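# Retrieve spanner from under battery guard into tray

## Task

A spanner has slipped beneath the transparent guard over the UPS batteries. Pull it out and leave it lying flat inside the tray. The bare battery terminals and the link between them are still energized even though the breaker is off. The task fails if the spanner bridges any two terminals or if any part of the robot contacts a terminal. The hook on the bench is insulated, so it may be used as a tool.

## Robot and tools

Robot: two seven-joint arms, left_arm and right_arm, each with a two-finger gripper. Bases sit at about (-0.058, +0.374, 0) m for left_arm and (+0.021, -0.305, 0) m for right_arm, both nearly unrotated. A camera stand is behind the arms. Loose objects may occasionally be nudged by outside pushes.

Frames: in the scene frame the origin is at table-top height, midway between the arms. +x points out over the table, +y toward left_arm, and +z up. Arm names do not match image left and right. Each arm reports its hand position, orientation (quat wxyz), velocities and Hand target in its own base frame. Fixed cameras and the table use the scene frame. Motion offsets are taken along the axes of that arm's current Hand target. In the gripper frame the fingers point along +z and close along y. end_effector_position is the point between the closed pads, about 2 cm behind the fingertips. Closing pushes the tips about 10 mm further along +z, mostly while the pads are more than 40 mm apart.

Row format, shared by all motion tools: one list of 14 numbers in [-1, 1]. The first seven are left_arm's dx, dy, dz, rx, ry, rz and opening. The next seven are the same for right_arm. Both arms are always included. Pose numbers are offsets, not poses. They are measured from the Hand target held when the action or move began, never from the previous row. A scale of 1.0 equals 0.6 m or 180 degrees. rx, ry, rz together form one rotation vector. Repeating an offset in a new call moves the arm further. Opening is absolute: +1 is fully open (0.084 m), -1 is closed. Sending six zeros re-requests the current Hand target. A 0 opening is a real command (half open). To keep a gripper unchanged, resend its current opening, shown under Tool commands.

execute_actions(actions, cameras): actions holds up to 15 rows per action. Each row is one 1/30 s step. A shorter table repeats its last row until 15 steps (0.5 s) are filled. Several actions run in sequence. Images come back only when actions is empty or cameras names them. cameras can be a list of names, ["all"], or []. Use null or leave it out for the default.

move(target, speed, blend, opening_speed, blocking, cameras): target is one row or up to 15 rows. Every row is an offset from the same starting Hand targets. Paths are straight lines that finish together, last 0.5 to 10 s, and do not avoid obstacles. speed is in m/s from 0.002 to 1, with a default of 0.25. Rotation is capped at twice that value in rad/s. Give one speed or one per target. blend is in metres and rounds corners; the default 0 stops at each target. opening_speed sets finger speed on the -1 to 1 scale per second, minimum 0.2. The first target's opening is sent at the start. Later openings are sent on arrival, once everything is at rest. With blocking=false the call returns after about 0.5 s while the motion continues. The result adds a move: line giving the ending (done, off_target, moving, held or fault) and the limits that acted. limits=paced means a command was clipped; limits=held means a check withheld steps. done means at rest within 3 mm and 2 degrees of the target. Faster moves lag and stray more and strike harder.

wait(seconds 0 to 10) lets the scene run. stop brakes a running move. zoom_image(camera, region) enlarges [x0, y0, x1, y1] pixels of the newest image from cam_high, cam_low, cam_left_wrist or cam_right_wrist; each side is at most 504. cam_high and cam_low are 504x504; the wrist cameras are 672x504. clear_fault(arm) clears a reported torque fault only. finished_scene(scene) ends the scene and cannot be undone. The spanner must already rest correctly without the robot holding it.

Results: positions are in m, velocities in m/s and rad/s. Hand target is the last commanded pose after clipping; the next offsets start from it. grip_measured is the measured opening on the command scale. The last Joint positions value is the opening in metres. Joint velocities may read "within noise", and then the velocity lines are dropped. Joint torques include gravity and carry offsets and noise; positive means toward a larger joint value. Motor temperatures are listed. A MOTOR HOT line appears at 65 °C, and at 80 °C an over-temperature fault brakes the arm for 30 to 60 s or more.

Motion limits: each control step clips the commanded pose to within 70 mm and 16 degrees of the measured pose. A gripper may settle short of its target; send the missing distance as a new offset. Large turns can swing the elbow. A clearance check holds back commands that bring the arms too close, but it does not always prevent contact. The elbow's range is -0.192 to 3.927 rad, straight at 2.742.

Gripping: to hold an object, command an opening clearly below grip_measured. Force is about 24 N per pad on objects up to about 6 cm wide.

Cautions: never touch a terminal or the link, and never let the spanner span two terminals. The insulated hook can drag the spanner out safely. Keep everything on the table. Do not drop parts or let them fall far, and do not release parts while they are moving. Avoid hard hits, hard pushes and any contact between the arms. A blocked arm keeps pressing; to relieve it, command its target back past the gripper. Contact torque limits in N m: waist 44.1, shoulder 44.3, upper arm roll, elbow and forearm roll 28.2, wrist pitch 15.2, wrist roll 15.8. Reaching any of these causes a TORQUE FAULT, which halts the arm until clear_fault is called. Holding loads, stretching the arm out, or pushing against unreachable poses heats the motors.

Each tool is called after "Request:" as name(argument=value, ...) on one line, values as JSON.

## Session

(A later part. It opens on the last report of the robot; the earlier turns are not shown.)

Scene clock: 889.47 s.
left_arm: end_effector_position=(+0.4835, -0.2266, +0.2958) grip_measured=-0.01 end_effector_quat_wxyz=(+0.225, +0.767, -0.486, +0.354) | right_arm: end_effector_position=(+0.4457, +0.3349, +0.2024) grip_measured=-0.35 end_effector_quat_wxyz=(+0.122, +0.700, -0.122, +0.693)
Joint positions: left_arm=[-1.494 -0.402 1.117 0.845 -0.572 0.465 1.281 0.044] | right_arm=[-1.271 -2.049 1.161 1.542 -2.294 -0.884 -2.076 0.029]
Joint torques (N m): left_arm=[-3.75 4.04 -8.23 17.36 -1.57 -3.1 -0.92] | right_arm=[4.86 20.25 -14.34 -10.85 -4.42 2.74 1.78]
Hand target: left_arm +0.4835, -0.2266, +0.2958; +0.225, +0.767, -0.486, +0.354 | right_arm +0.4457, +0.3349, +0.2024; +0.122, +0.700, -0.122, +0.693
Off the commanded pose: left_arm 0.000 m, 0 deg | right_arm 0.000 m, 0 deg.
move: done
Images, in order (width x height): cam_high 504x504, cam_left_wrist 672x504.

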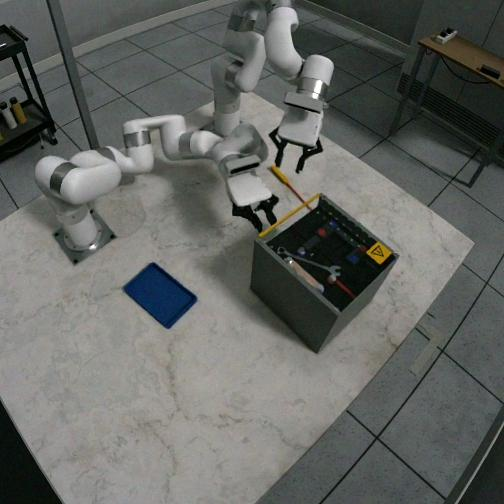

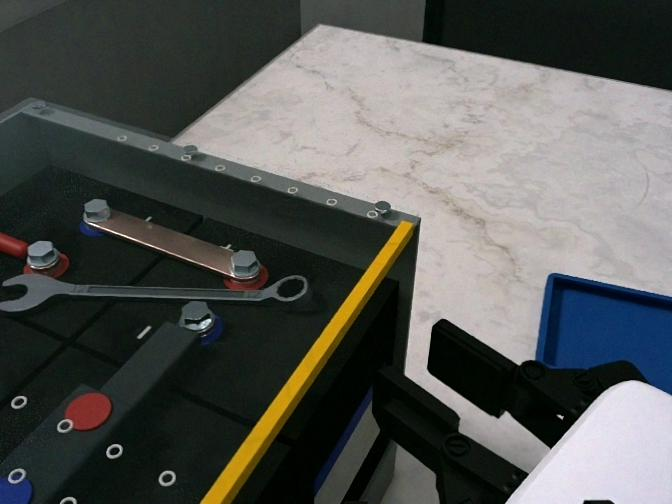

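Request:
move(target=[0,0,0,0,0,0,0,0.001,0.0528,0.025,0.11,0,0,-0.4], speed=0.15, cameras=["cam_left_wrist","cam_right_wrist"])

Request:
zoom_image(camera="cam_left_wrist", region=[230, 190, 530, 490])

Request:
zoom_image(camera="cam_right_wrist", region=[350, 354, 600, 504])

Scene clock: 925.73 s.
left_arm: end_effector_position=(+0.4835, -0.2266, +0.2958) grip_measured=-0.01 end_effector_quat_wxyz=(+0.225, +0.767, -0.486, +0.354) | right_arm: end_effector_position=(+0.4490, +0.3000, +0.2030) grip_measured=-0.42 end_effector_quat_wxyz=(+0.000, +0.710, -0.001, +0.704)
Joint positions: left_arm=[-1.494 -0.402 1.117 0.845 -0.572 0.465 1.281 0.044] | right_arm=[-0.895 -1.6 1.564 0.919 -2.216 -0.041 -2.477 0.026]
Joint torques (N m): left_arm=[-4.2 3.51 -7.88 17.48 2.9 -1.2 0.25] | right_arm=[4.87 20.94 -12.93 -2.9 -3.56 3.78 -1.67]
Hand target: left_arm +0.4835, -0.2266, +0.2958; +0.225, +0.767, -0.486, +0.354 | right_arm +0.4490, +0.3000, +0.2030; +0.000, +0.710, -0.001, +0.704
Off the commanded pose: left_arm 0.000 m, 0 deg | right_arm 0.000 m, 0 deg.
move: done
Images, in order (width x height): cam_left_wrist 672x504, cam_right_wrist 672x504.

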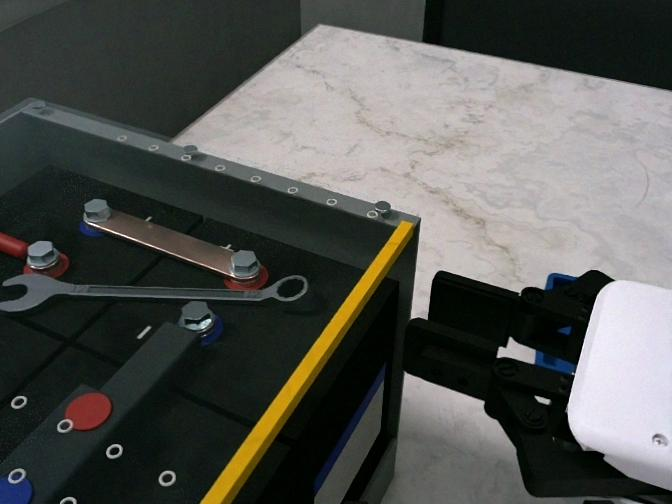

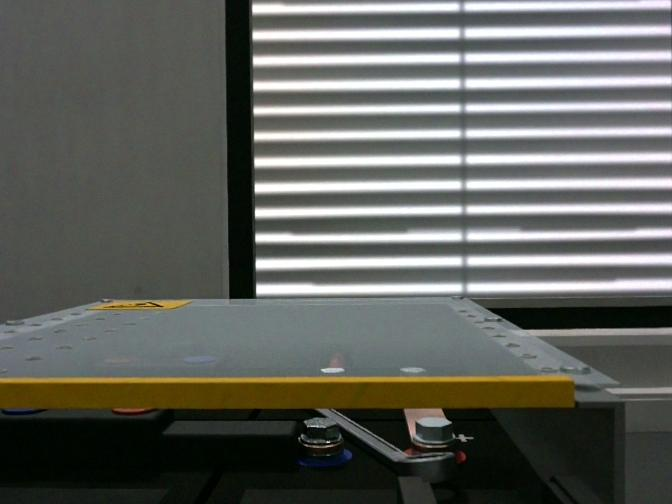

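Scaled by 1.680.

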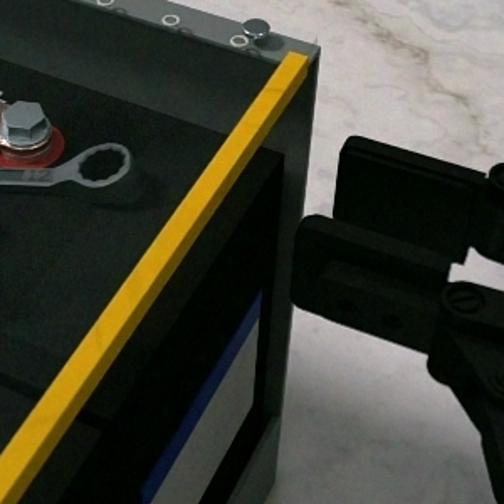

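Scaled by 2.016.

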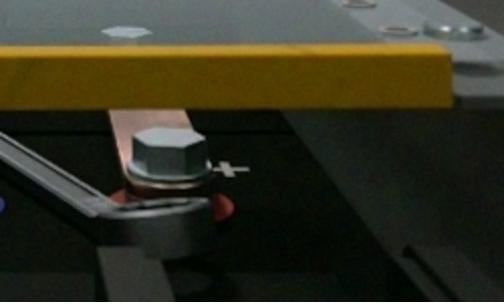

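Request:
move(target=[[-0.4353,0.1003,-0.1367,-0.3009,-0.1507,0.6515,0,0,0,-0.1147,0,0,0,-0.4],[-0.594,0.1003,-0.0018,-0.3009,-0.1507,0.6515,0,0.361,0.0012,-0.1147,0,-0.308,0,1],[-0.594,0.1003,-0.0018,-0.3009,-0.1507,0.6515,-1,0.361,0.0012,-0.1147,0,-0.308,0,1]], speed=[0.5,0.25,0.1], opening_speed=2, blend=[0.01,0,0], cameras=["cam_left_wrist","cam_right_wrist"])

Scene clock: 1045.53 s.
left_arm: end_effector_position=(+0.3299, -0.0425, +0.0254) grip_measured=-0.64 end_effector_quat_wxyz=(-0.001, +0.101, +0.995, +0.000) | right_arm: end_effector_position=(+0.3823, +0.2990, +0.4202) grip_measured=+1.00 end_effector_quat_wxyz=(+0.000, +0.956, -0.001, +0.292)
Joint positions: left_arm=[-1.64 -0.345 1.635 0.443 0.719 0.537 2.697 0.016] | right_arm=[-1.434 -0.703 1.42 1.924 -2.537 -1.358 -2.89 0.084]
Joint torques (N m): left_arm=[-4.42 9.6 -2.66 15.22 -2.12 -2.89 0.6] | right_arm=[-4.09 13.21 -6.6 12.97 2.42 -1.32 1.7]
Motor temperatures (°C): left_arm=[34 36 44 49 41 36 45] | right_arm=[44 41 52 37 38 41 41]
Hand target: left_arm +0.3299, -0.0425, +0.0254; -0.001, +0.101, +0.995, +0.000 | right_arm +0.3823, +0.2990, +0.4202; +0.000, +0.956, -0.001, +0.292
Off the commanded pose: left_arm 0.000 m, 0 deg | right_arm 0.000 m, 0 deg.
move: done
Images, in order (width x height): cam_left_wrist 672x504, cam_right_wrist 672x504.

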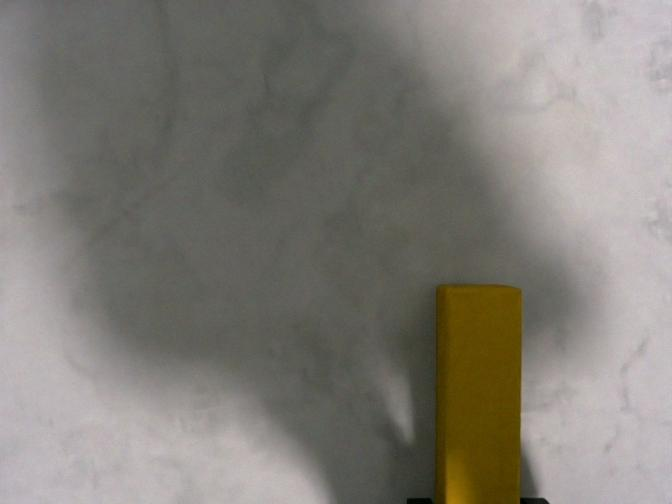

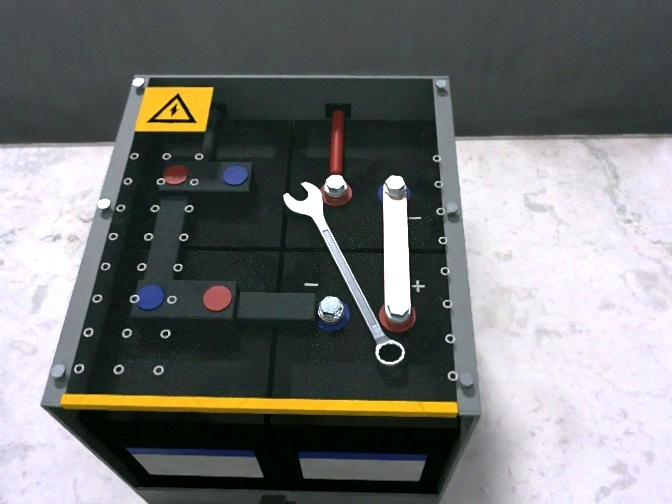

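Request:
move(target=[[0,0,-0.22,0,0,0,-1,0,0,0,0,0,0,1],[-0.0087,-0.5393,-0.3282,0.498,-0.0505,-0.0505,-1,0,0,0,0,0,0,1],[-0.1913,-0.5018,-0.3282,0.498,-0.0505,-0.0505,-1,0,0,0,0,0,0,1]], speed=[0.3,0.45,0.1], blend=[0.04,0,0], cameras=["cam_right_wrist"])

Request:
zoom_image(camera="cam_right_wrist", region=[230, 140, 430, 380])

Scene clock: 1059.93 s.
left_arm: end_effector_position=(+0.3824, -0.3604, +0.2223) grip_measured=-0.64 end_effector_quat_wxyz=(+0.000, -0.001, +0.707, -0.707) | right_arm: end_effector_position=(+0.3823, +0.2990, +0.4202) grip_measured=+1.00 end_effector_quat_wxyz=(+0.000, +0.956, -0.001, +0.292)
Joint positions: left_arm=[-2.107 -1.674 1.699 0.651 0.208 0.108 3.097 0.016] | right_arm=[-1.434 -0.703 1.42 1.924 -2.537 -1.358 -2.89 0.084]
Joint torques (N m): left_arm=[-5.32 7.82 -17.83 -0.55 -0.52 1.66 -1.08] | right_arm=[-3.7 14.27 -8.19 10.85 2.04 0.03 1.42]
Hand target: left_arm +0.3824, -0.3604, +0.2223; +0.000, -0.001, +0.707, -0.707 | right_arm +0.3823, +0.2990, +0.4202; +0.000, +0.956, -0.001, +0.292
Off the commanded pose: left_arm 0.000 m, 0 deg | right_arm 0.000 m, 0 deg.
move: done
Images, in order (width x height): cam_right_wrist 672x504.

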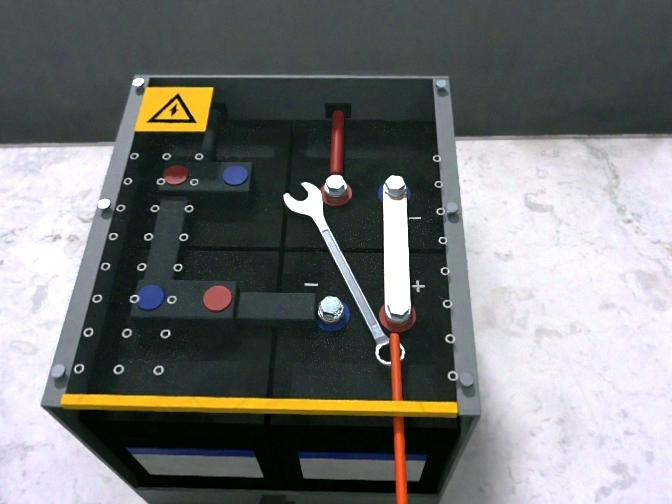

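Scaled by 2.100.

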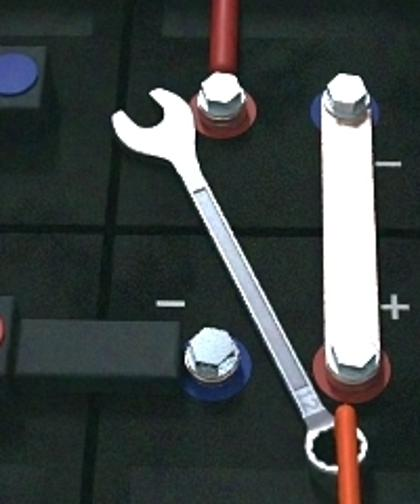

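Request:
move(target=[[0,0,-0.0017,0,0,0,-1,0,0,0,0,0,0,1],[0,0.0152,-0.0017,0,0,0,-1,0,0,0,0,0,0,1],[0.0083,0.0152,-0.0017,0,0,0,-1,0,0,0,0,0,0,1]], speed=0.04, cameras=["cam_right_wrist"])

Request:
zoom_image(camera="cam_right_wrist", region=[230, 140, 430, 380])

Scene clock: 1078.23 s.
left_arm: end_effector_position=(+0.3774, -0.3594, +0.2132) grip_measured=-0.64 end_effector_quat_wxyz=(+0.000, -0.001, +0.707, -0.707) | right_arm: end_effector_position=(+0.3823, +0.2990, +0.4202) grip_measured=+1.00 end_effector_quat_wxyz=(+0.000, +0.956, -0.001, +0.292)
Joint positions: left_arm=[-2.096 -1.686 1.724 0.637 0.217 0.102 3.115 0.016] | right_arm=[-1.434 -0.703 1.42 1.924 -2.537 -1.358 -2.89 0.084]
Joint torques (N m): left_arm=[4.19 18.68 -13.38 -7.14 4.31 -1.59 0.72] | right_arm=[-3.33 14.68 -8.13 9.78 1.93 -0.05 1.23]
Motor temperatures (°C): left_arm=[34 36 51 44 41 36 45] | right_arm=[44 40 46 38 37 40 41]
Hand target: left_arm +0.3774, -0.3594, +0.2132; +0.000, -0.001, +0.707, -0.707 | right_arm +0.3823, +0.2990, +0.4202; +0.000, +0.956, -0.001, +0.292
Off the commanded pose: left_arm 0.000 m, 0 deg | right_arm 0.000 m, 0 deg.
move: done
Images, in order (width x height): cam_right_wrist 672x504.

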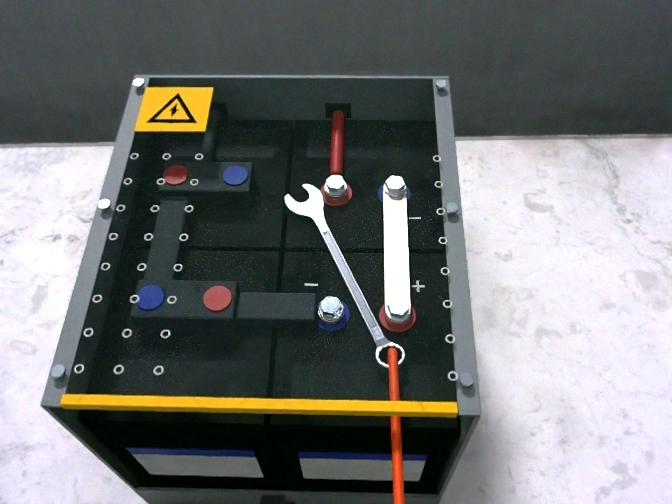

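Scaled by 2.100.

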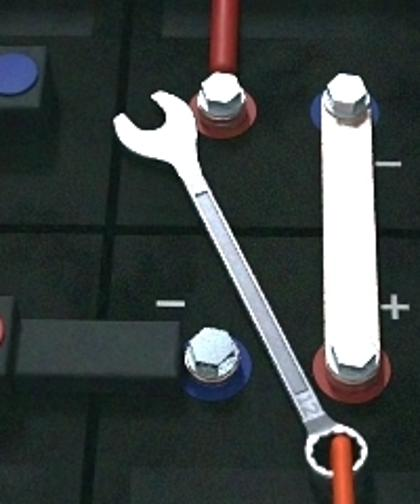

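Request:
move(target=[0.0167,0,0.0075,0,0,0,-1,0,0,0,0,0,0,1], speed=0.04, cameras=["cam_right_wrist"])

Request:
zoom_image(camera="cam_right_wrist", region=[230, 140, 430, 380])

Scene clock: 1089.87 s.
left_arm: end_effector_position=(+0.3674, -0.3639, +0.2132) grip_measured=-0.64 end_effector_quat_wxyz=(+0.000, -0.001, +0.707, -0.707) | right_arm: end_effector_position=(+0.3823, +0.2990, +0.4202) grip_measured=+1.00 end_effector_quat_wxyz=(+0.000, +0.956, -0.001, +0.292)
Joint positions: left_arm=[-2.102 -1.683 1.731 0.609 0.22 0.069 3.115 0.016] | right_arm=[-1.434 -0.703 1.42 1.924 -2.537 -1.358 -2.89 0.084]
Joint torques (N m): left_arm=[-5.11 18.81 -13.21 -7.28 4.35 -1.61 0.87] | right_arm=[-3.12 15.22 -8.13 9.76 1.69 -0.13 1.1]
Hand target: left_arm +0.3674, -0.3639, +0.2132; +0.000, -0.001, +0.707, -0.707 | right_arm +0.3823, +0.2990, +0.4202; +0.000, +0.956, -0.001, +0.292
Off the commanded pose: left_arm 0.000 m, 0 deg | right_arm 0.000 m, 0 deg.
move: done
Images, in order (width x height): cam_right_wrist 672x504.

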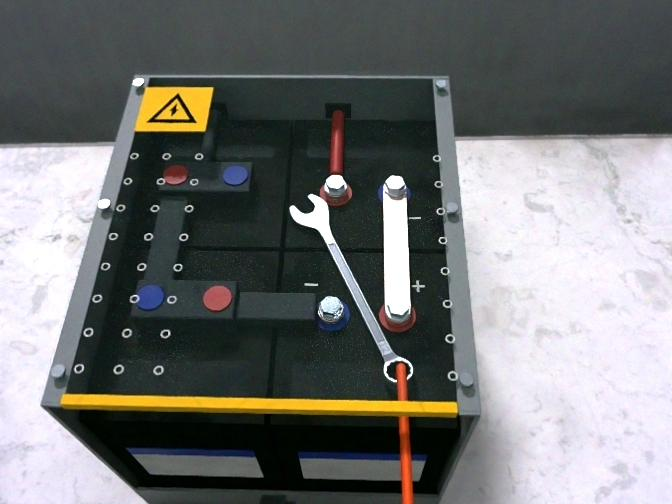

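Scaled by 2.100.

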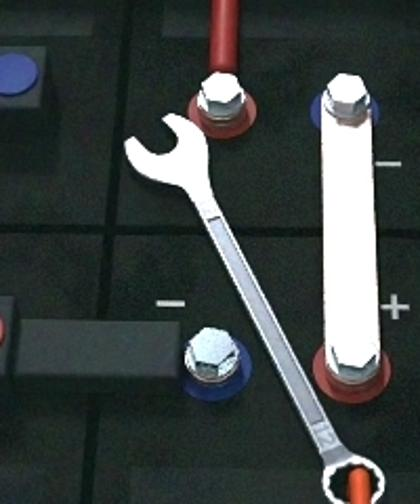

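Request:
move(target=[[0.0167,0,0.0025,0,0,0,-1,0,0,0,0,0,0,1],[0.0417,0,0,0,0,0,-1,0,0,0,0,0,0,1]], speed=0.04, blend=[0.003,0], cameras=["cam_right_wrist"])

Request:
zoom_image(camera="cam_right_wrist", region=[260, 160, 480, 440])

Scene clock: 1099.13 s.
left_arm: end_effector_position=(+0.3424, -0.3639, +0.2132) grip_measured=-0.64 end_effector_quat_wxyz=(+0.000, -0.001, +0.707, -0.707) | right_arm: end_effector_position=(+0.3823, +0.2990, +0.4202) grip_measured=+1.00 end_effector_quat_wxyz=(+0.000, +0.956, -0.001, +0.292)
Joint positions: left_arm=[-2.077 -1.674 1.749 0.528 0.227 0.012 3.119 0.016] | right_arm=[-1.434 -0.703 1.42 1.924 -2.537 -1.358 -2.89 0.084]
Joint torques (N m): left_arm=[4.22 17.66 -12.66 -7.58 4.38 -1.68 0.93] | right_arm=[-2.63 15.54 -8.24 9.78 1.44 -0.16 0.92]
Hand target: left_arm +0.3424, -0.3639, +0.2132; +0.000, -0.001, +0.707, -0.707 | right_arm +0.3823, +0.2990, +0.4202; +0.000, +0.956, -0.001, +0.292
Off the commanded pose: left_arm 0.000 m, 0 deg | right_arm 0.000 m, 0 deg.
move: done
Images, in order (width x height): cam_right_wrist 672x504.

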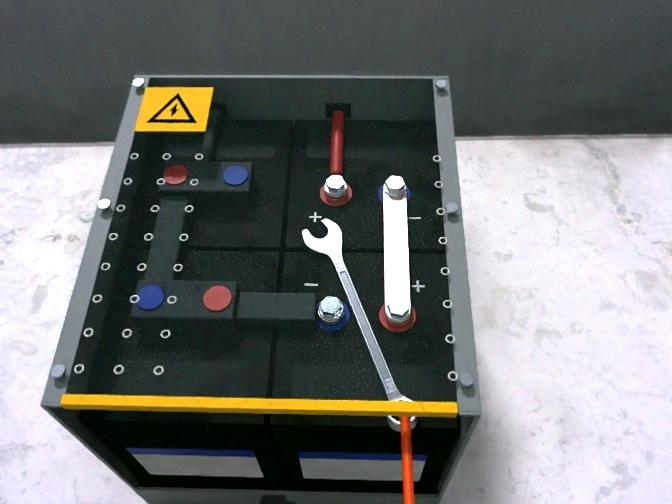

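Scaled by 1.800.

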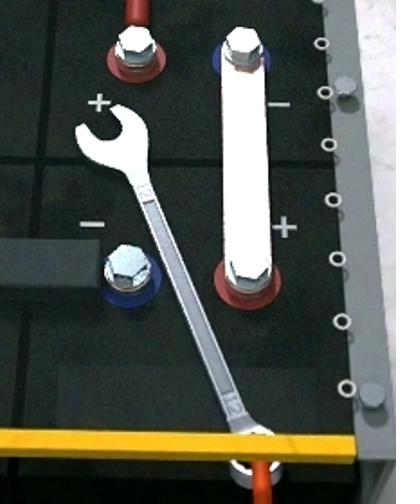

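Request:
move(target=[0.035,0,0,0,0,0,-1,0,0,0,0,0,0,1], speed=0.04, cameras=["cam_right_wrist"])

Request:
zoom_image(camera="cam_right_wrist", region=[260, 200, 480, 480])

Scene clock: 1124.50 s.
left_arm: end_effector_position=(+0.3214, -0.3639, +0.2133) grip_measured=-0.64 end_effector_quat_wxyz=(+0.000, -0.001, +0.707, -0.707) | right_arm: end_effector_position=(+0.3823, +0.2990, +0.4202) grip_measured=+1.00 end_effector_quat_wxyz=(+0.000, +0.956, -0.001, +0.292)
Joint positions: left_arm=[-2.059 -1.666 1.766 0.462 0.233 -0.037 3.124 0.016] | right_arm=[-1.434 -0.703 1.42 1.924 -2.537 -1.358 -2.89 0.084]
Joint torques (N m): left_arm=[4.13 17.08 -11.66 -7.59 4.82 -1.59 0.71] | right_arm=[-2.69 16.07 -8.18 9.8 1.26 -0.16 0.78]
Hand target: left_arm +0.3214, -0.3639, +0.2133; +0.000, -0.001, +0.707, -0.707 | right_arm +0.3823, +0.2990, +0.4202; +0.000, +0.956, -0.001, +0.292
Off the commanded pose: left_arm 0.000 m, 0 deg | right_arm 0.000 m, 0 deg.
move: done
Images, in order (width x height): cam_right_wrist 672x504.

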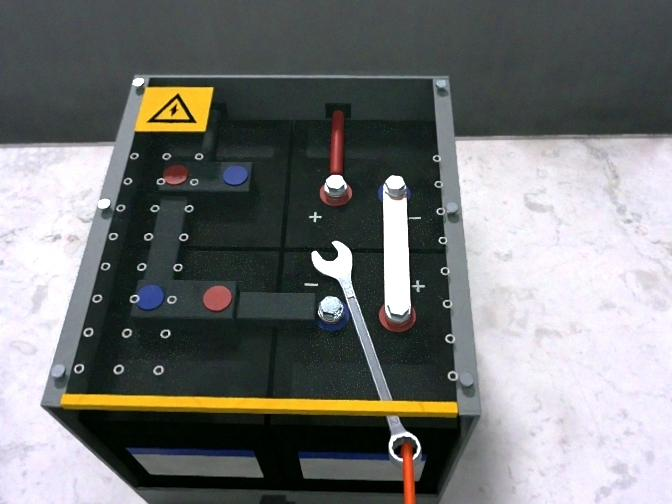

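Scaled by 1.800.

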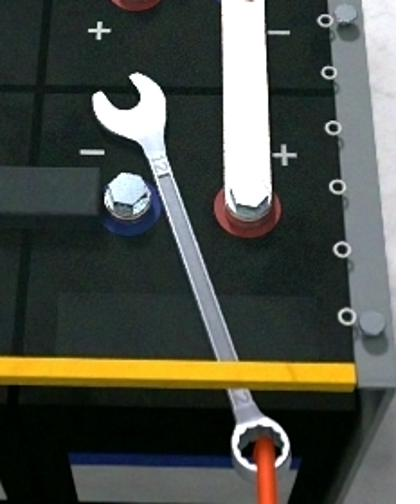

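Request:
move(target=[[-0.003,0,0,0,0,0,-1,0,0,0,0,0,0,1],[-0.003,-0.0165,0,0,0,0,-1,0,0,0,0,0,0,1],[0.04,-0.0165,0,0,0,0,-1,0,0,0,0,0,0,1]], speed=0.04, cameras=["cam_right_wrist"])

Request:
zoom_image(camera="cam_right_wrist", region=[260, 200, 480, 500])

Scene clock: 1134.20 s.
left_arm: end_effector_position=(+0.2974, -0.3639, +0.2232) grip_measured=-0.64 end_effector_quat_wxyz=(+0.000, -0.001, +0.707, -0.707) | right_arm: end_effector_position=(+0.3823, +0.2990, +0.4202) grip_measured=+1.00 end_effector_quat_wxyz=(+0.000, +0.956, -0.001, +0.292)
Joint positions: left_arm=[-2.046 -1.641 1.754 0.383 0.228 -0.099 3.108 0.016] | right_arm=[-1.434 -0.703 1.42 1.924 -2.537 -1.358 -2.89 0.084]
Joint torques (N m): left_arm=[4.16 16.48 -11.03 -7.02 4.62 -1.7 0.91] | right_arm=[-2.22 16.54 -8.18 9.77 1.01 -0.16 0.53]
Hand target: left_arm +0.2974, -0.3639, +0.2232; +0.000, -0.001, +0.707, -0.707 | right_arm +0.3823, +0.2990, +0.4202; +0.000, +0.956, -0.001, +0.292
Off the commanded pose: left_arm 0.000 m, 0 deg | right_arm 0.000 m, 0 deg.
move: done
Images, in order (width x height): cam_right_wrist 672x504.

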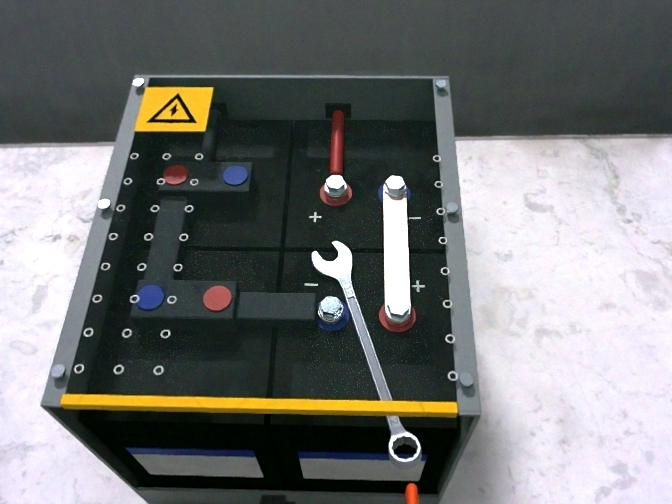

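Scaled by 1.680.

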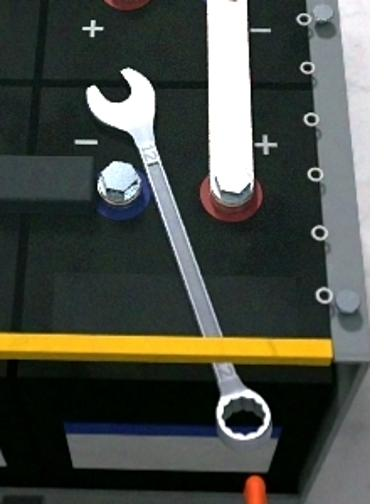

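Request:
move(target=[[0.08,0,0,0,0,0,-1,0,0,0,0,0,0,0.1],[-0.0542,0.1553,-0.5357,-0.498,0.0505,0.0505,-1,0.012,0.0193,0.2495,0,-0.1886,0,0.1],[-0.0542,0.3302,-0.5357,-0.498,0.0505,0.0505,-1,0.012,0.0193,0.2495,0,-0.1886,0,0.1],[-0.0542,0.3302,-0.5357,-0.498,0.0505,0.0505,0,0.012,0.0193,0.2495,0,-0.1886,0,0.1]], speed=[0.2,0.45,0.2,0.2], blend=[0.01,0,0,0], cameras=["cam_right_wrist","cam_high"])

Request:
zoom_image(camera="cam_right_wrist", region=[250, 250, 550, 504])

Scene clock: 1152.67 s.
left_arm: end_effector_position=(+0.3294, -0.0424, +0.0251) grip_measured=-0.01 end_effector_quat_wxyz=(-0.001, +0.101, +0.995, +0.000) | right_arm: end_effector_position=(+0.4711, +0.2870, +0.2996) grip_measured=+0.09 end_effector_quat_wxyz=(-0.049, +0.996, -0.001, +0.079)
Joint positions: left_arm=[-1.636 -0.211 1.6 0.418 0.49 0.461 2.862 0.044] | right_arm=[-2.427 -0.977 2.149 2.681 -2.283 -1.694 -2.817 0.048]
Joint torques (N m): left_arm=[-4.86 6.61 -0.56 13.16 -1.32 -1.09 0.69] | right_arm=[4.86 27.45 -5.52 7.42 2.76 -1.53 -0.88]
Hand target: left_arm +0.3295, -0.0425, +0.0251; -0.001, +0.101, +0.995, +0.000 | right_arm +0.4720, +0.2875, +0.3001; -0.001, +1.000, -0.001, +0.001
Off the commanded pose: left_arm 0.000 m, 0 deg | right_arm 0.001 m, 11 deg.
joint sent to its limit (right arm) — joint 6 (wrist pitch), lower limit. The joint targets are off in orientation, not in position.
move: off_target (right_arm); blend cut to 0 m at target 1
Images, in order (width x height): cam_high 504x504, cam_right_wrist 672x504.

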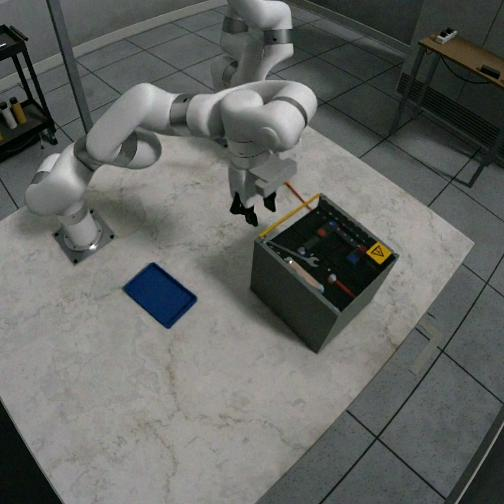

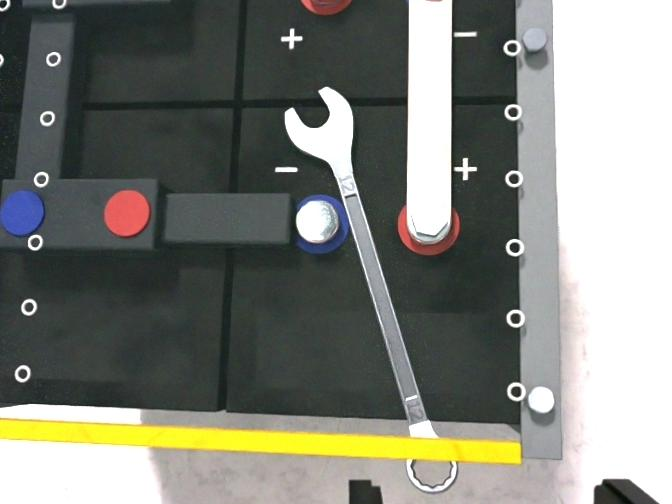

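Scaled by 1.680.

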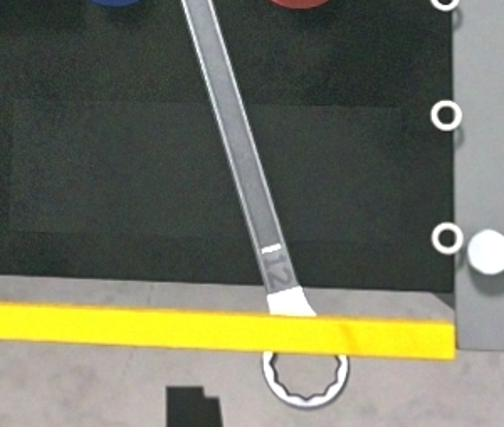

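Request:
move(target=[[0,0,0.02,0,0,0,0,-0.167,0,0,0,0.25,0,1],[0,0,0.02,0,0,0,0,-0.203,-0.021,0.15,0,0.5,0,1],[0,0,0.02,0,0,0,0,-0.279,0.2,0.181,0.063,0.4786,-0.093,1],[0,0,0.02,0,0,0,0,-0.353,-0.07,0.217,0,0.5,0,1]], speed=0.5, blend=[0.05,0.03,0.02,0], cameras=["cam_right_wrist","cam_high"])

Scene clock: 1197.57 s.
left_arm: end_effector_position=(+0.3581, -0.0405, +0.0314) grip_measured=-0.01 end_effector_quat_wxyz=(+0.027, +0.096, +0.995, +0.002) | right_arm: end_effector_position=(+0.3657, +0.2883, +0.2953) grip_measured=+1.00 end_effector_quat_wxyz=(+0.002, +0.909, -0.001, +0.416)
Joint positions: left_arm=[-1.786 -0.204 1.756 0.469 0.502 0.423 2.854 0.044] | right_arm=[-0.76 -0.618 1.409 1.193 -3.119 -0.642 -2.325 0.084]
Joint torques (N m): left_arm=[2.18 3.74 -0.61 16.08 0.04 -1.43 -0.03] | right_arm=[5.13 2.74 -10.3 13.94 -3.14 1.64 1.79]
Motor temperatures (°C): left_arm=[34 36 44 47 41 37 44] | right_arm=[44 42 44 37 37 40 41]
Hand target: left_arm +0.3581, -0.0405, +0.0314; +0.027, +0.096, +0.995, +0.002 (not the last commanded pose) | right_arm +0.3657, +0.2883, +0.2953; +0.002, +0.909, -0.001, +0.416 (not the last commanded pose)
Tool commands: left_gripper/opening=+0.0 right_gripper/opening=+1.0
Off the commanded pose: left_arm 0.034 m, 3 deg | right_arm 0.169 m, 41 deg.
TORQUE FAULT: the external load on joint 4 (elbow) of the left arm reached its load limit, and that arm stopped. The contact can be on any part of that arm beyond that joint, not only on its tool. A torque fault puts only its own arm into a fault stop. That arm's remaining commands of this call were not run. The hold on joint 4 (elbow) of that arm was moved back by the arm itself, up to 3 degrees, as the stop began. That arm is still stopped at the end of this call. While its stop runs, that arm, its gripper or tool too, takes no new command.
CLEAR FAULT: the left arm stays stopped (state 4) until you call clear_fault(arm="left_arm").
End effector pose when the fault began: left_arm: position (+0.3302, -0.0424, +0.0171), quat_wxyz (+0.002, +0.101, +0.995, +0.000)
Joint positions when the fault began: left_arm=[-1.784 -0.204 1.755 0.417 0.502 0.424 2.855 0.044]
move: fault (left_arm), off_target (right_arm; braked at the fault stop of left_arm); path passed 0 of 4 targets; limits=paced
Images, in order (width x height): cam_high 504x504, cam_right_wrist 672x504.

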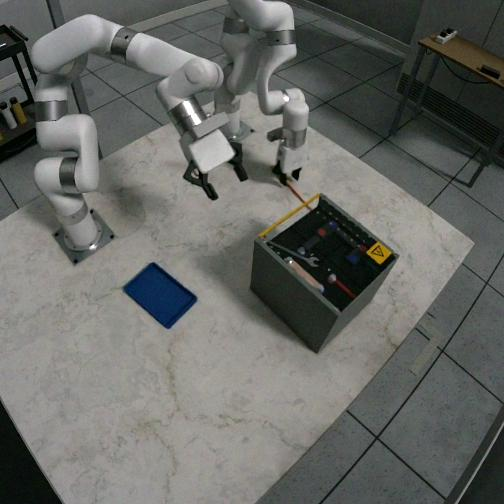

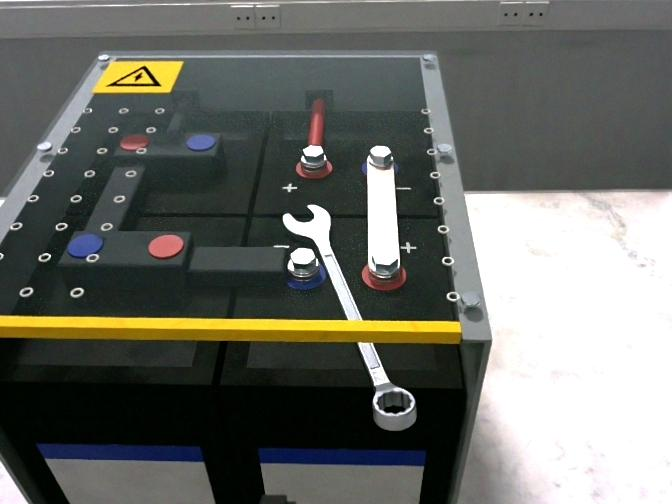

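Request:
clear_fault(arm="left_arm")

Request:
move(target=[[0,0,-0.1,0,0,0,0,-0.1463,-0.0195,0.0478,0,0.227,0,1],[0,0,-0.1,0,0,0,0,-0.1977,0.2012,0.0358,0.0895,0.2091,-0.0541,1],[0,0,-0.1,0,0,0,0,-0.273,-0.0688,0.004,0,0.227,0,1]], speed=0.4, blend=[0.03,0.02,0], cameras=["cam_right_wrist","cam_high","cam_left_wrist"])

Scene clock: 1211.73 s.
left_arm: end_effector_position=(+0.3581, -0.0405, +0.0314) grip_measured=-0.01 end_effector_quat_wxyz=(+0.027, +0.096, +0.995, +0.002) | right_arm: end_effector_position=(+0.3657, +0.2883, +0.2953) grip_measured=+1.00 end_effector_quat_wxyz=(+0.002, +0.909, -0.001, +0.416)
Joint positions: left_arm=[-1.786 -0.204 1.756 0.469 0.502 0.423 2.854 0.044] | right_arm=[-0.76 -0.618 1.409 1.193 -3.119 -0.642 -2.325 0.084]
Joint torques (N m): left_arm=[2.17 3.95 -0.66 16.48 0.04 -1.57 -0.16] | right_arm=[4.62 3.05 -8.23 13.98 0.76 -0.34 0.04]
Hand target: left_arm +0.3581, -0.0405, +0.0314; +0.027, +0.096, +0.995, +0.002 (not the last commanded pose) | right_arm +0.3657, +0.2883, +0.2953; +0.002, +0.909, -0.001, +0.416 (not the last commanded pose)
Tool commands: left_gripper/opening=+0.0 right_gripper/opening=+1.0
Off the commanded pose: left_arm 0.034 m, 3 deg | right_arm 0.169 m, 41 deg.
TORQUE FAULT, CONTINUED: the left arm's stop, for the torque fault of joint 4 (elbow) that an earlier result reported, is over. The call counts as one of the actions that you can send in this scene. The hold on joint 4 (elbow) of that arm was moved back by the arm itself, up to 3 degrees, as the stop began. That arm's target is now where it stood when the stop ended, not its last command. That arm's gripper keeps its grip as last carried out, and that arm accepts commands again: back off and push less far.
CLEAR FAULT: your call cleared the left arm's torque fault. If a joint's load stays at its limit, that arm stops again at once.

Scene clock: 1213.77 s.
left_arm: end_effector_position=(+0.3548, -0.0404, +0.0913) grip_measured=-0.01 end_effector_quat_wxyz=(+0.027, +0.096, +0.995, +0.002) | right_arm: end_effector_position=(+0.3173, +0.2162, +0.2002) grip_measured=+1.00 end_effector_quat_wxyz=(-0.035, +0.712, +0.069, +0.698)
Joint positions: left_arm=[-1.261 -0.435 1.194 0.504 0.64 0.722 2.745 0.044] | right_arm=[-0.263 -1.625 1.748 0.423 -2.779 -0.006 -1.796 0.084]
Joint torques (N m): left_arm=[4.5 -6.61 -6.86 13.11 2.69 -0.13 -0.94] | right_arm=[-4.43 3.95 -12.03 -1.68 1.47 -1.42 -1.46]
Hand target: left_arm +0.3548, -0.0404, +0.0913; +0.027, +0.096, +0.995, +0.002 | right_arm +0.3173, +0.2162, +0.2002; -0.035, +0.712, +0.069, +0.698 (not the last commanded pose)
Off the commanded pose: left_arm 0.000 m, 0 deg | right_arm 0.130 m, 9 deg.
move: held (right_arm; a check stopped the path); path passed 1 of 3 targets; limits=held
pose unreachable (right arm): on one or more control steps of this call, first in action 0 (counted from 0), this arm could not follow its commanded pose, so it was not sent that pose on those steps. It may still have moved: this result reports where it is.
cause: moving toward the commanded pose would bring two parts of the arm too close to each other (joints 3 (upper arm roll) to 6 (wrist pitch) lie between them).
Images, in order (width x height): cam_high 504x504, cam_left_wrist 672x504, cam_right_wrist 672x504.

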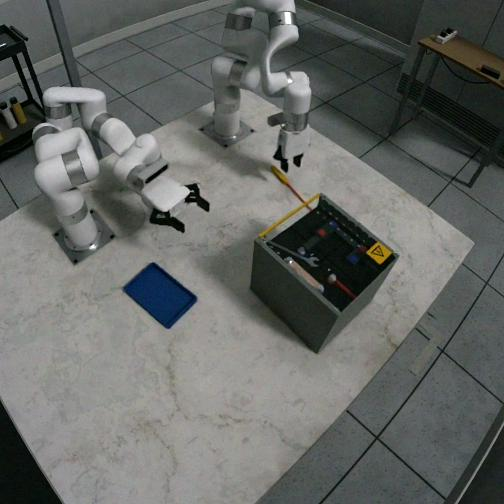

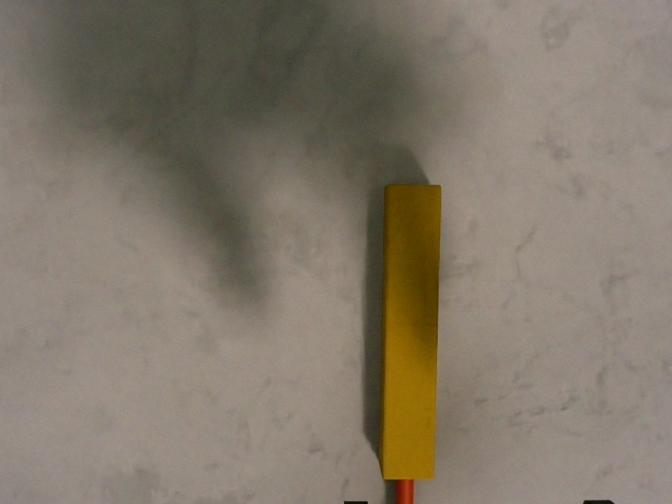

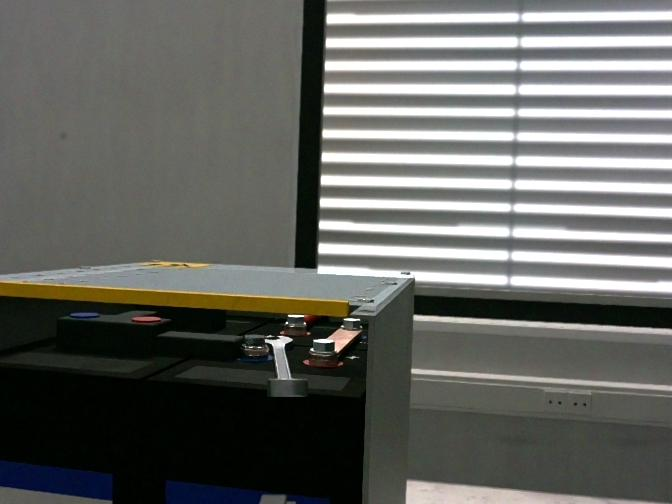

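Request:
move(target=[[0,0,0,0,0,0,0,0.1685,-0.0282,0.023,-0.05,0.2,0.0006,1],[0,0,0,0,0,0,0,0.1685,-0.0282,0.023,-0.381,-0.0024,0.0175,1]], speed=0.5)

Scene clock: 1250.27 s.
left_arm: end_effector_position=(+0.3548, -0.0404, +0.0913) grip_measured=-0.01 end_effector_quat_wxyz=(+0.027, +0.096, +0.995, +0.002) | right_arm: end_effector_position=(+0.3301, +0.2400, +0.3000) grip_measured=+1.00 end_effector_quat_wxyz=(+0.354, +0.612, -0.354, +0.612)
Joint positions: left_arm=[-1.261 -0.435 1.194 0.504 0.64 0.722 2.745 0.044] | right_arm=[-1.42 -1.133 2.078 1.678 -3.691 -1.537 -1.169 0.084]
Joint torques (N m): left_arm=[2.69 -6.85 -3.53 13.28 2.63 -1.69 -0.86] | right_arm=[-4.39 22.04 -8.98 11.48 1.25 -2.99 -1.72]
Motor temperatures (°C): left_arm=[34 36 44 46 41 36 44] | right_arm=[44 40 49 36 37 40 41]
Hand target: left_arm +0.3548, -0.0404, +0.0913; +0.027, +0.096, +0.995, +0.002 | right_arm +0.3301, +0.2400, +0.3000; +0.354, +0.612, -0.354, +0.612
Off the commanded pose: left_arm 0.000 m, 0 deg | right_arm 0.000 m, 0 deg.
move: done

Request:
move(target=[0,0,0,0,0,0,0,0.05,-0.198,0.0238,-0.5035,-0.2912,0.5035,0.1], speed=0.6, cameras=["cam_high","cam_right_wrist"])

Scene clock: 1274.27 s.
left_arm: end_effector_position=(+0.3548, -0.0404, +0.0913) grip_measured=-0.01 end_effector_quat_wxyz=(+0.027, +0.096, +0.995, +0.002) | right_arm: end_effector_position=(+0.4396, +0.2864, +0.3295) grip_measured=+0.09 end_effector_quat_wxyz=(+0.065, +0.000, +0.997, +0.040)
Joint positions: left_arm=[-1.261 -0.435 1.194 0.504 0.64 0.722 2.745 0.044] | right_arm=[-2.371 -0.842 2.362 2.566 -2.537 -1.694 0.367 0.048]
Joint torques (N m): left_arm=[-0.79 -6.5 -3.81 13.71 2.38 -2.48 -0.92] | right_arm=[-4.37 35.96 -1.44 14.56 -2.63 -2.07 1.76]
Hand target: left_arm +0.3548, -0.0404, +0.0913; +0.027, +0.096, +0.995, +0.002 | right_arm +0.4403, +0.2868, +0.3299; -0.001, +0.000, +1.000, +0.000
Off the commanded pose: left_arm 0.000 m, 0 deg | right_arm 0.001 m, 9 deg.
joint sent to its limit (right arm) — joint 6 (wrist pitch), lower limit. The joint targets are off in orientation, not in position.
move: off_target (right_arm); limits=paced
Images, in order (width x height): cam_high 504x504, cam_right_wrist 672x504.

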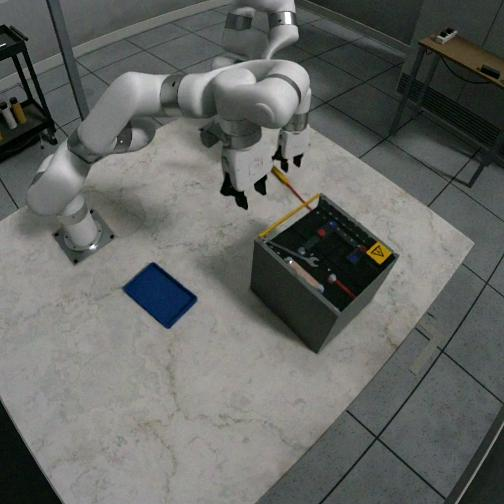

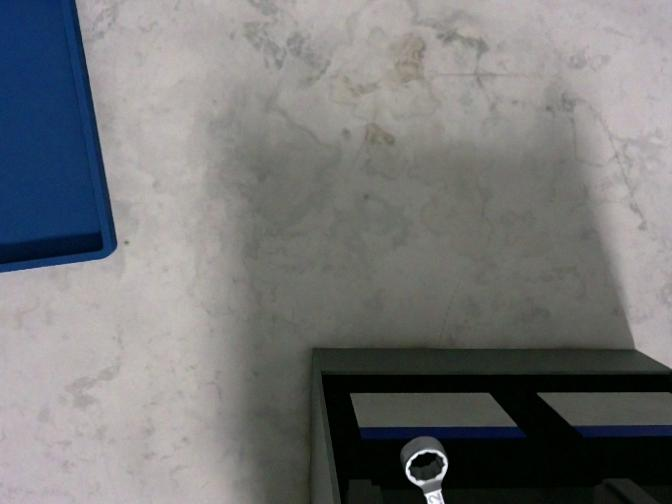

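Request:
move(target=[[0,0,0,0,0,0,0,0.1833,-0.078,0.05,0.5035,0.2912,-0.5035,0.1],[0,0,0,0,0,0,0,0.1,-0.012,0.017,-0.707,0,0.707,0.1],[0,0,0,0,0,0,0,0.1,-0.012,0.017,-0.385,0.385,0.385,0.1]], speed=0.7, blend=[0.05,0.03,0], cameras=["cam_high"])

Scene clock: 1307.63 s.
left_arm: end_effector_position=(+0.3548, -0.0404, +0.0913) grip_measured=-0.01 end_effector_quat_wxyz=(+0.027, +0.096, +0.995, +0.002) | right_arm: end_effector_position=(+0.3802, +0.2796, +0.3199) grip_measured=+0.09 end_effector_quat_wxyz=(+0.500, -0.501, -0.500, -0.500)
Joint positions: left_arm=[-1.261 -0.435 1.194 0.504 0.64 0.722 2.745 0.044] | right_arm=[-1.322 1.537 1.704 0.581 -6.286 0.33 -1.429 0.048]
Joint torques (N m): left_arm=[-3.73 -6.09 -4.02 14.31 1.72 -2.58 -0.85] | right_arm=[4.95 -15.8 11.4 4.65 -0.9 1.23 -1.68]
Hand target: left_arm +0.3548, -0.0404, +0.0913; +0.027, +0.096, +0.995, +0.002 | right_arm +0.3803, +0.2796, +0.3198; +0.500, -0.501, -0.500, -0.500
Off the commanded pose: left_arm 0.000 m, 0 deg | right_arm 0.000 m, 0 deg.
joint sent to its limit (right arm) — joint 5 (forearm roll), lower limit. The joint targets still meet the commanded pose.
move: done; limits=paced
Images, in order (width x height): cam_high 504x504.

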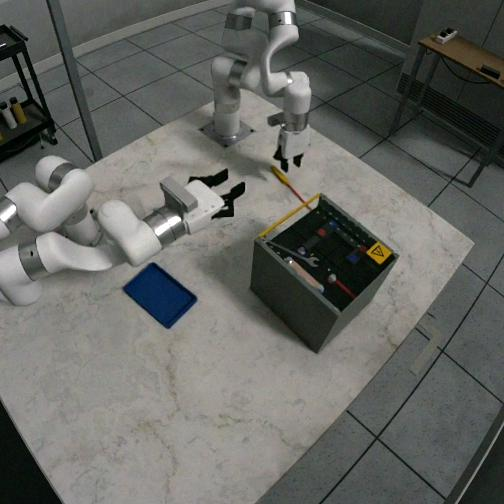

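Request:
move(target=[0,0,0,0,0,0,0,0,0,0,0,-0.5,0,0.1], speed=0.6, cameras=["cam_high"])

Scene clock: 1321.93 s.
left_arm: end_effector_position=(+0.3548, -0.0404, +0.0913) grip_measured=-0.01 end_effector_quat_wxyz=(+0.027, +0.096, +0.995, +0.002) | right_arm: end_effector_position=(+0.3806, +0.2798, +0.3198) grip_measured=+0.09 end_effector_quat_wxyz=(-0.006, +0.707, +0.707, -0.005)
Joint positions: left_arm=[-1.261 -0.435 1.194 0.504 0.64 0.722 2.745 0.044] | right_arm=[-1.707 0.02 2.344 1.367 -6.286 1.393 -0.933 0.048]
Joint torques (N m): left_arm=[-3.96 -5.88 -4.28 14.6 1.36 -2.33 -0.94] | right_arm=[-4.39 8.47 2.06 19.72 -2.15 -4.24 -1.8]
Hand target: left_arm +0.3548, -0.0404, +0.0913; +0.027, +0.096, +0.995, +0.002 | right_arm +0.3803, +0.2796, +0.3198; +0.000, +0.707, +0.707, -0.001
Off the commanded pose: left_arm 0.000 m, 0 deg | right_arm 0.000 m, 1 deg.
joint sent to its limit (right arm) — joint 5 (forearm roll), lower limit. The joint targets still meet the commanded pose.
move: done
Images, in order (width x height): cam_high 504x504.

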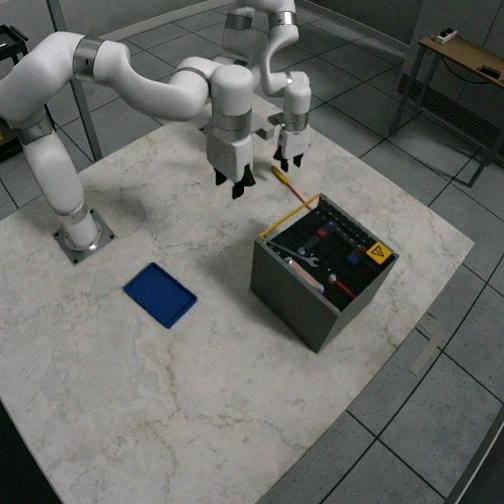

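Request:
move(target=[0,0,0,0,0,0,0,0.013,0.156,0.05,0,0,-0.598,0.1], speed=0.6, cameras=["cam_right_wrist","cam_high"])

Request:
zoom_image(camera="cam_right_wrist", region=[250, 300, 600, 504])

Scene clock: 1348.50 s.
left_arm: end_effector_position=(+0.3548, -0.0404, +0.0913) grip_measured=-0.01 end_effector_quat_wxyz=(+0.027, +0.096, +0.995, +0.002) | right_arm: end_effector_position=(+0.4738, +0.2874, +0.2897) grip_measured=+0.09 end_effector_quat_wxyz=(-0.001, -0.153, +0.988, +0.000)
Joint positions: left_arm=[-1.261 -0.435 1.194 0.504 0.64 0.722 2.745 0.044] | right_arm=[-2.008 -0.334 2.421 1.633 -6.061 1.385 -3.05 0.048]
Joint torques (N m): left_arm=[-4.1 -5.93 -4.28 15.1 1.43 -2.45 -0.93] | right_arm=[-4.37 18.03 -1.66 23.84 2.78 -0.56 -1.69]
Motor temperatures (°C): left_arm=[34 36 44 47 41 37 44] | right_arm=[44 40 44 42 37 40 41]
Hand target: left_arm +0.3548, -0.0404, +0.0913; +0.027, +0.096, +0.995, +0.002 | right_arm +0.4738, +0.2874, +0.2897; -0.001, -0.153, +0.988, +0.000
Off the commanded pose: left_arm 0.000 m, 0 deg | right_arm 0.000 m, 0 deg.
move: done
Images, in order (width x height): cam_high 504x504, cam_right_wrist 672x504.

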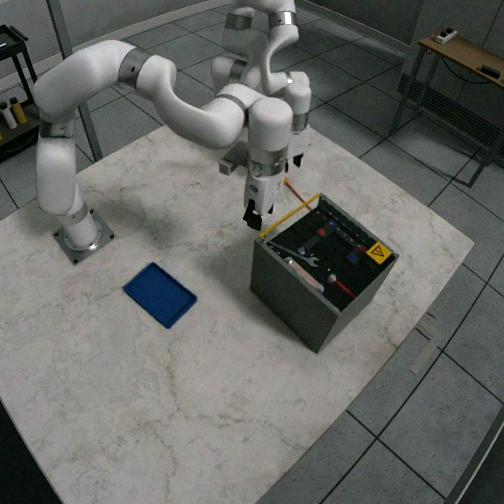

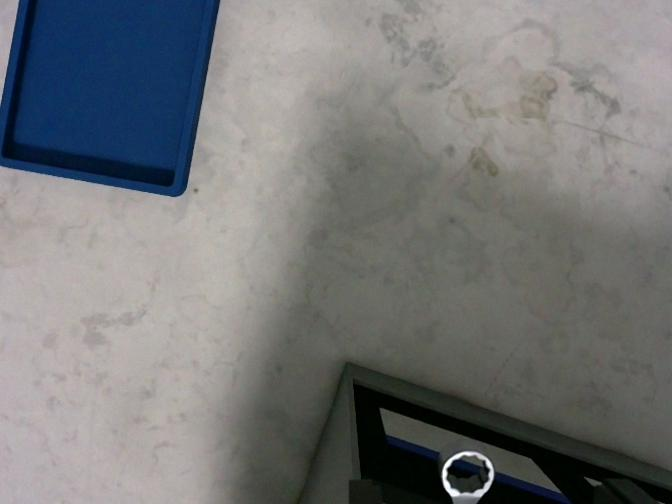

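Scaled by 1.440.

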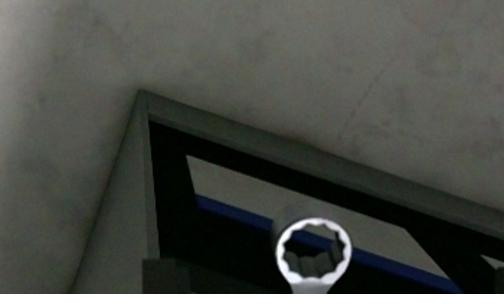

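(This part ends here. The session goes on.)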